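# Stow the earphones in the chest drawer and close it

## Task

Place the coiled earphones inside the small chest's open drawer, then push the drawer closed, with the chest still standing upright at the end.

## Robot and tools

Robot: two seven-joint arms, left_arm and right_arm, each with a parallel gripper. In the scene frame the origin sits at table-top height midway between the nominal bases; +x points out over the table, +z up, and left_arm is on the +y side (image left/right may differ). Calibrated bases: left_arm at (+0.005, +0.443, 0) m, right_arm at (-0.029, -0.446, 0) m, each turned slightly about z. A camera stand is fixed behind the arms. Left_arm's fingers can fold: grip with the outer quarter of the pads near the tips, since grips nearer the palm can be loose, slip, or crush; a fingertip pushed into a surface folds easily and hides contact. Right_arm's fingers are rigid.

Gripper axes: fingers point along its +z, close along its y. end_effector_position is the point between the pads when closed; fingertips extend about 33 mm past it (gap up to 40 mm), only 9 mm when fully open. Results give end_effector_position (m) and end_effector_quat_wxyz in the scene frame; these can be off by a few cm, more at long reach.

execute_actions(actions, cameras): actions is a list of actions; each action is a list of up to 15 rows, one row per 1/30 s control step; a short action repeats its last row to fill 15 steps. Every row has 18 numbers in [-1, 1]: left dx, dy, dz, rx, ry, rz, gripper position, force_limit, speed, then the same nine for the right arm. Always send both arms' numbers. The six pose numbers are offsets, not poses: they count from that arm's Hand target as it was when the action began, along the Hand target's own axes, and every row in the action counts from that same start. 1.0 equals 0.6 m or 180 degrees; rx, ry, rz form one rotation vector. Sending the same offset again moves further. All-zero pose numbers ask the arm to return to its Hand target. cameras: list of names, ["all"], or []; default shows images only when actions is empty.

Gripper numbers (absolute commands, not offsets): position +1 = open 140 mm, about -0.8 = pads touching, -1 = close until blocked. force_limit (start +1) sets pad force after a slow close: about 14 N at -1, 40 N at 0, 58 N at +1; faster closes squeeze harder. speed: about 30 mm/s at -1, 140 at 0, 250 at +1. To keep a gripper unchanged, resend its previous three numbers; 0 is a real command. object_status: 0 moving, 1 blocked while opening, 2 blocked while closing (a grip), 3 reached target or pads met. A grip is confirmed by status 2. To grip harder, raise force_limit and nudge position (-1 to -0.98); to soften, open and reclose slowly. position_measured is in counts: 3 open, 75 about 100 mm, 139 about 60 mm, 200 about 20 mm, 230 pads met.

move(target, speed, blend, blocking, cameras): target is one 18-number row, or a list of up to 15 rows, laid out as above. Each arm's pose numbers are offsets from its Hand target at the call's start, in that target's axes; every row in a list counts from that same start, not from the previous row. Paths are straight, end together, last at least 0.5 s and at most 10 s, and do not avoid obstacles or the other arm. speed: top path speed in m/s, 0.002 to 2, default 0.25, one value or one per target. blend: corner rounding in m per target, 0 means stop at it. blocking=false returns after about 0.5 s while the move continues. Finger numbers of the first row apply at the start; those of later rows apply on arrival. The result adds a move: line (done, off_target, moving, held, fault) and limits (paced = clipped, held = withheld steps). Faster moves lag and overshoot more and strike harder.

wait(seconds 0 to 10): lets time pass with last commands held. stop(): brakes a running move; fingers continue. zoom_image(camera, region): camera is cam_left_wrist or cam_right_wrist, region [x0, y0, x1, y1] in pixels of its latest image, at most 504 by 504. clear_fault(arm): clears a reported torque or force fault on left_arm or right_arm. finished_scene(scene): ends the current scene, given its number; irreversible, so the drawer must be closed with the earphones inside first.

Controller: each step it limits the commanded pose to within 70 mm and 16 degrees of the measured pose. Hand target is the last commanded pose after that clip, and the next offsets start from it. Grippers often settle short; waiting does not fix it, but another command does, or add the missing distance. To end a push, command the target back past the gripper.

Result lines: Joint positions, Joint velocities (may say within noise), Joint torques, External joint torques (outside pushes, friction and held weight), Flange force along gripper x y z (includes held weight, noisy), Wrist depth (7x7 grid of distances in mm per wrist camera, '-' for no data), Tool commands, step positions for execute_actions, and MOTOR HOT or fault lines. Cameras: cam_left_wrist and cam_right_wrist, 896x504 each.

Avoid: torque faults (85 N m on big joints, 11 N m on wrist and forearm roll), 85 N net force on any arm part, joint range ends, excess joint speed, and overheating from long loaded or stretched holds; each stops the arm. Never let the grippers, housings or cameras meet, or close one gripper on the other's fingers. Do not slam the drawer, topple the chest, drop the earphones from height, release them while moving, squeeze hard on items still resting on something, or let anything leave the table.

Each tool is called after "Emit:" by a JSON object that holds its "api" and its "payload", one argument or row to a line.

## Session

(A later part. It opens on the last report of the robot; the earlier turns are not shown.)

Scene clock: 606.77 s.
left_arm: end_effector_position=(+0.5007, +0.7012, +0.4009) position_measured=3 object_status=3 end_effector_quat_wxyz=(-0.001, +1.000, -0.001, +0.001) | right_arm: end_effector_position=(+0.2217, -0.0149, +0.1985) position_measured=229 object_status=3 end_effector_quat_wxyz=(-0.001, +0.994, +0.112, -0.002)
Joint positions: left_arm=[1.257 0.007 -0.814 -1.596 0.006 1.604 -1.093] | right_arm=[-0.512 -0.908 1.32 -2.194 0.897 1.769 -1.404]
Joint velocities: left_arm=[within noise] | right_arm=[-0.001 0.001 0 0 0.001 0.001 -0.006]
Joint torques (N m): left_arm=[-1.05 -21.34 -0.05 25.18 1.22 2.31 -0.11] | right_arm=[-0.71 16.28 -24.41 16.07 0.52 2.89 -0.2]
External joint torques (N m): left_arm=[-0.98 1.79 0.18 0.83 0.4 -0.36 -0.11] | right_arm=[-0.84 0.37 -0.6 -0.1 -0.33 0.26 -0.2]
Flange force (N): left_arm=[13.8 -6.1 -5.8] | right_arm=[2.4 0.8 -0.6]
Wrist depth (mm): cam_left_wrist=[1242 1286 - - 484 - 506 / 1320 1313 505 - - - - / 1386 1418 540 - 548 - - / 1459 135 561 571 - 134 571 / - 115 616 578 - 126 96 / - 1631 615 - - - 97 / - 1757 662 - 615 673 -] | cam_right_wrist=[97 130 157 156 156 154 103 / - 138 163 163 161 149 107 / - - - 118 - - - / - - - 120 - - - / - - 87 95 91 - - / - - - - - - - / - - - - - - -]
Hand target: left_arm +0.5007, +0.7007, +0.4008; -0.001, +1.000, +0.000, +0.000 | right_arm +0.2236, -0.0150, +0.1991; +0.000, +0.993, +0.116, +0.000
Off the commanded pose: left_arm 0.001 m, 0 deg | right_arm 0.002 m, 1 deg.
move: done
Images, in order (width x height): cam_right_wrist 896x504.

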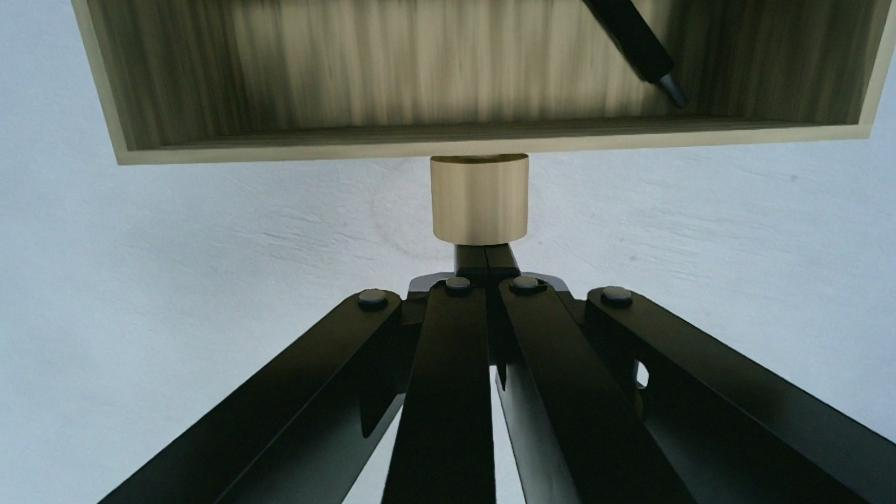

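Emit:
{"api": "move", "payload": {
  "target": [0,0,0,0,0,0,1,1,1,0.05,0,0,0,0,0,-0.8,-0.6,-0.5],
  "speed": 0.06,
  "cameras": ["cam_right_wrist"]
}}

Scene clock: 616.67 s.
left_arm: end_effector_position=(+0.5007, +0.7012, +0.4009) position_measured=3 object_status=3 end_effector_quat_wxyz=(-0.001, +1.000, -0.001, +0.001) | right_arm: end_effector_position=(+0.2511, -0.0079, +0.1986) position_measured=229 object_status=3 end_effector_quat_wxyz=(-0.001, +0.994, +0.112, -0.002)
Joint positions: left_arm=[1.257 0.007 -0.814 -1.596 0.006 1.604 -1.093] | right_arm=[-0.622 -0.887 1.376 -2.125 0.893 1.774 -1.427]
Joint velocities: left_arm=[within noise] | right_arm=[0 -0.001 0.001 0 0.001 0.001 -0.004]
Joint torques (N m): left_arm=[-1.04 -21.39 -0.08 25.2 1.21 2.3 -0.09] | right_arm=[-0.73 17.84 -24.79 16.11 0.57 2.75 -0.22]
External joint torques (N m): left_arm=[-1.09 1.68 0.04 0.85 0.38 -0.36 -0.09] | right_arm=[-0.65 -0.04 -0.55 -0.03 -0.28 0.12 -0.22]
Flange force (N): left_arm=[13.6 -5.8 -5.8] | right_arm=[1.5 0.8 -0.7]
Wrist depth (mm): cam_left_wrist=[1254 1307 - 474 - 485 480 / 1307 1386 502 - 504 520 - / 1371 1386 525 540 529 531 - / 1459 135 547 561 574 134 113 / - 115 578 - - 125 96 / - 1610 - - - 642 97 / - 1782 658 671 637 625 -] | cam_right_wrist=[89 89 89 89 88 89 89 / 93 93 93 93 93 93 93 / - 103 - 119 - - - / - - - 120 350 351 - / - - 87 95 91 - - / - - - - - - - / - - - - - - -]
Hand target: left_arm +0.5007, +0.7007, +0.4008; -0.001, +1.000, +0.000, +0.000 | right_arm +0.2528, -0.0081, +0.1991; +0.000, +0.993, +0.116, +0.000
Off the commanded pose: left_arm 0.001 m, 0 deg | right_arm 0.002 m, 1 deg.
move: done
Images, in order (width x height): cam_right_wrist 896x504.

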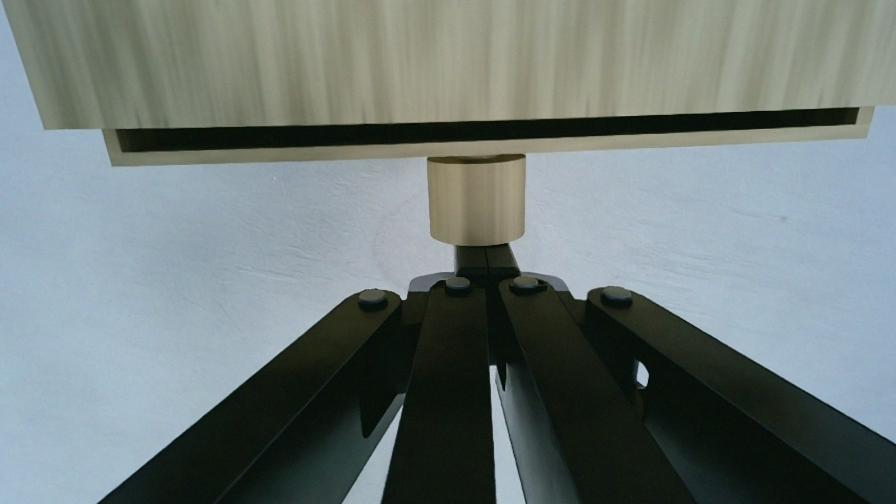

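Emit:
{"api": "move", "payload": {
  "target": [0,0,0,0,0,0,1,1,1,0.025,0,0,0,0,0,-0.8,-0.6,-0.5],
  "speed": 0.03,
  "cameras": ["cam_right_wrist"]
}}

Scene clock: 627.97 s.
left_arm: end_effector_position=(+0.5007, +0.7012, +0.4009) position_measured=3 object_status=3 end_effector_quat_wxyz=(-0.001, +1.000, -0.001, +0.001) | right_arm: end_effector_position=(+0.2622, -0.0037, +0.1985) position_measured=229 object_status=3 end_effector_quat_wxyz=(+0.000, +0.993, +0.115, -0.005)
Joint positions: left_arm=[1.257 0.007 -0.814 -1.596 0.006 1.604 -1.093] | right_arm=[-0.675 -0.881 1.404 -2.087 0.893 1.766 -1.439]
Joint velocities: left_arm=[within noise] | right_arm=[-0.002 -0.001 0 0.001 0 -0.003 -0.006]
Joint torques (N m): left_arm=[-1.1 -21.33 -0.09 25.2 1.22 2.32 -0.11] | right_arm=[-3.18 18.18 -25.06 15.72 0.6 4.16 -0.13]
External joint torques (N m): left_arm=[-1.01 1.87 0.17 0.78 0.4 -0.35 -0.11] | right_arm=[-3.28 -0.64 -0.82 -0.44 -0.24 1.56 -0.13]
Flange force (N): left_arm=[14.0 -6.2 -5.7] | right_arm=[9.4 -0.3 3.3]
Wrist depth (mm): cam_left_wrist=[1260 1242 474 - - 499 488 / 1327 1307 503 - 519 - 513 / 1364 1410 - - 522 - 520 / 1468 135 545 - - 134 - / - 114 548 615 - 127 96 / - 1610 - - - - 97 / - 1733 1890 - 643 601 -] | cam_right_wrist=[88 88 88 88 88 88 88 / 92 92 92 92 92 92 92 / 334 - - 96 121 - - / - - - 120 343 - - / - - 87 95 91 - - / - - - - - - - / - - - - - - -]
Hand target: left_arm +0.5007, +0.7007, +0.4008; -0.001, +1.000, +0.000, +0.000 | right_arm +0.2674, -0.0046, +0.1991; +0.000, +0.993, +0.116, +0.000
Off the commanded pose: left_arm 0.001 m, 0 deg | right_arm 0.005 m, 1 deg.
move: off_target (right_arm)
Images, in order (width x height): cam_right_wrist 896x504.

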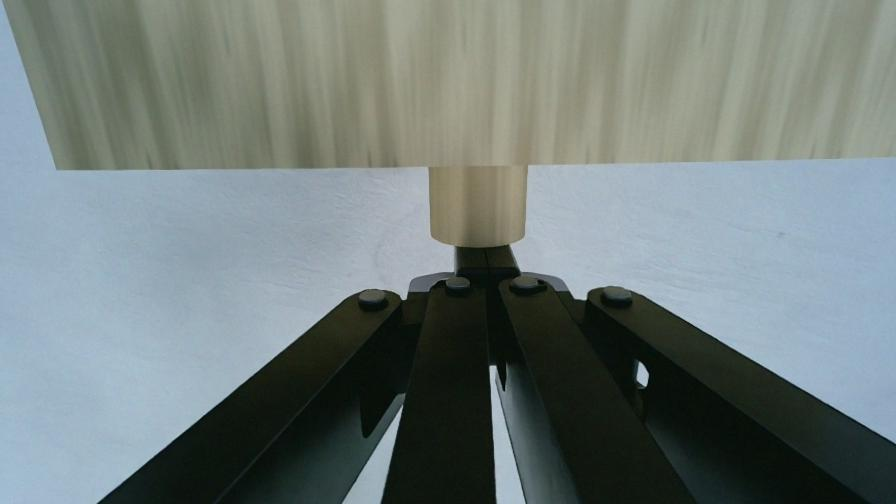

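Emit:
{"api": "move", "payload": {
  "target": [0,0,0,0,0,0,1,1,1,-0.15,0,0,0,0,0,-0.8,-0.6,-0.5],
  "speed": 0.12,
  "cameras": ["cam_right_wrist"]
}}

Scene clock: 637.53 s.
left_arm: end_effector_position=(+0.5007, +0.7012, +0.4009) position_measured=3 object_status=3 end_effector_quat_wxyz=(-0.001, +1.000, -0.001, +0.001) | right_arm: end_effector_position=(+0.1813, -0.0256, +0.1993) position_measured=229 object_status=3 end_effector_quat_wxyz=(+0.001, +0.993, +0.120, +0.002)
Joint positions: left_arm=[1.257 0.007 -0.814 -1.596 0.006 1.604 -1.093] | right_arm=[-0.367 -0.975 1.247 -2.281 0.917 1.741 -1.389]
Joint velocities: left_arm=[within noise] | right_arm=[-0.001 0 -0.001 0 -0.001 -0.001 0.005]
Joint torques (N m): left_arm=[-0.99 -21.31 -0.06 25.21 1.23 2.3 -0.11] | right_arm=[0.39 14.16 -25.31 14.53 0.98 2.32 0.14]
External joint torques (N m): left_arm=[-0.96 1.91 0.14 0.76 0.4 -0.37 -0.11] | right_arm=[0.33 -0.5 -1.38 -0.99 0.14 -0.33 0.14]
Flange force (N): left_arm=[14.0 -6.3 -5.7] | right_arm=[-6.1 5.0 -1.8]
Wrist depth (mm): cam_left_wrist=[1254 1229 - 481 489 - 479 / 1313 1307 - 466 506 - - / 1379 1364 542 - 537 - 551 / 1442 135 542 - - 134 541 / - 114 587 - 593 125 96 / - 1589 624 - 609 - 97 / - 1745 627 - 646 676 -] | cam_right_wrist=[- - - - - - - / - - - - 321 - 324 / - - - - - - - / - - - 121 - - - / - - 87 95 91 - - / - - - - - - - / - - - - - - -]
Hand target: left_arm +0.5007, +0.7007, +0.4008; -0.001, +1.000, +0.000, +0.000 | right_arm +0.1798, -0.0254, +0.1990; +0.000, +0.993, +0.116, +0.000
Off the commanded pose: left_arm 0.001 m, 0 deg | right_arm 0.001 m, 1 deg.
move: done
Images, in order (width x height): cam_right_wrist 896x504.

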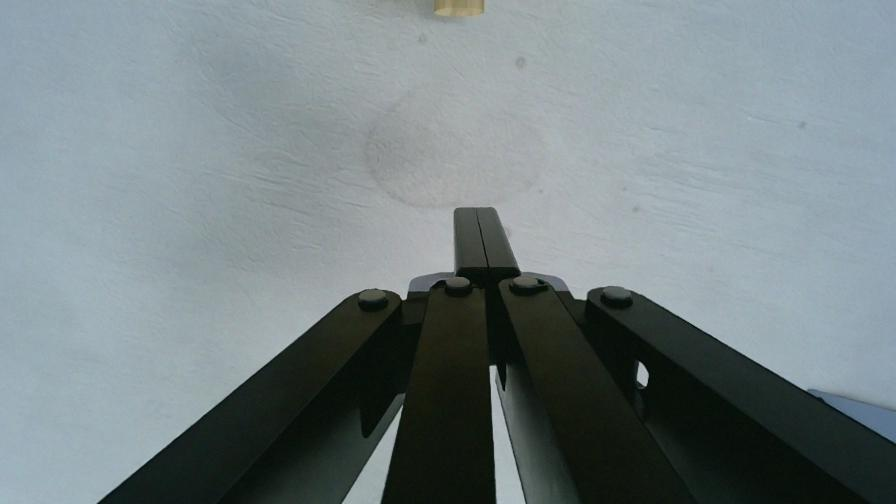

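Emit:
{"api": "move", "payload": {
  "target": [0,0,0,0,0,0,1,1,1,-0.05,0,-0.15,0,0.2,0,-0.8,-0.6,-0.5],
  "speed": 0.3,
  "cameras": ["cam_right_wrist"]
}}

Scene clock: 648.13 s.
left_arm: end_effector_position=(+0.5007, +0.7012, +0.4009) position_measured=3 object_status=3 end_effector_quat_wxyz=(-0.001, +1.000, -0.001, +0.001) | right_arm: end_effector_position=(+0.1501, -0.0322, +0.2896) position_measured=229 object_status=3 end_effector_quat_wxyz=(-0.034, +0.944, +0.115, +0.308)
Joint positions: left_arm=[1.257 0.007 -0.814 -1.596 0.006 1.604 -1.093] | right_arm=[0.058 -1.604 1.1 -2.539 0.976 1.876 -1.227]
Joint velocities: left_arm=[within noise] | right_arm=[-0.002 0.001 0.001 0.001 -0.001 0 0.006]
Joint torques (N m): left_arm=[-1.03 -21.37 -0.04 25.2 1.21 2.3 -0.15] | right_arm=[-0.59 17.08 -24.73 6.11 0.62 3.44 0.2]
External joint torques (N m): left_arm=[-1.07 1.75 0.09 0.8 0.37 -0.36 -0.15] | right_arm=[-0.65 -0.65 -0.36 -1.1 0.16 -0.13 0.18]
Flange force (N): left_arm=[13.8 -5.9 -5.7] | right_arm=[-0.9 2.5 0.5]
Wrist depth (mm): cam_left_wrist=[1273 1211 - 474 - 492 - / 1320 1349 - - 509 515 - / 1402 1394 538 - 539 - 550 / 1442 135 - 551 - 134 - / - 115 - - 570 134 96 / - 1589 - - 658 - 97 / - 1757 - 669 - 665 -] | cam_right_wrist=[- - 261 260 260 - - / - - 322 322 324 - - / - - - 401 403 - - / - 463 456 116 - - - / - - 87 95 91 - - / - - - - - - - / - - - - - - -]
Hand target: left_arm +0.5007, +0.7007, +0.4008; -0.001, +1.000, +0.000, +0.000 | right_arm +0.1506, -0.0323, +0.2890; -0.036, +0.944, +0.111, +0.307
Off the commanded pose: left_arm 0.001 m, 0 deg | right_arm 0.001 m, 1 deg.
move: done
Images, in order (width x height): cam_right_wrist 896x504.

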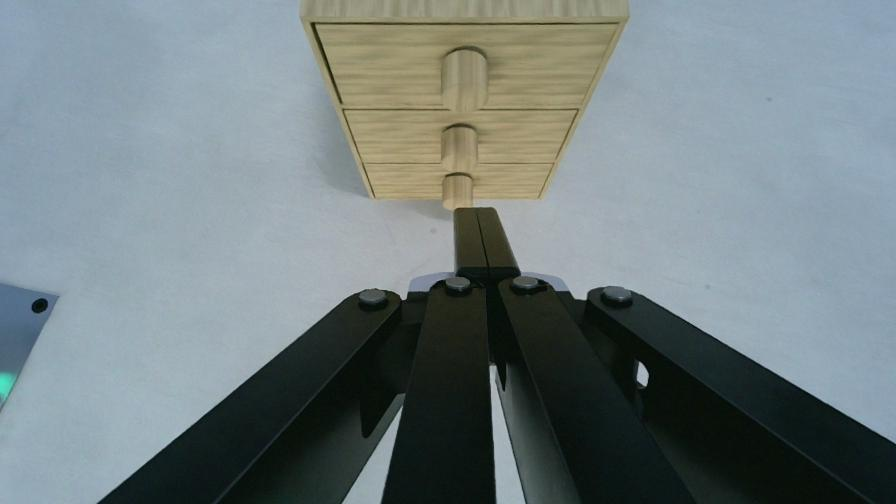

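Flush and closed.

Emit:
{"api": "finished_scene", "payload": {
  "scene": 1
}}

The scene is finished: the task was done.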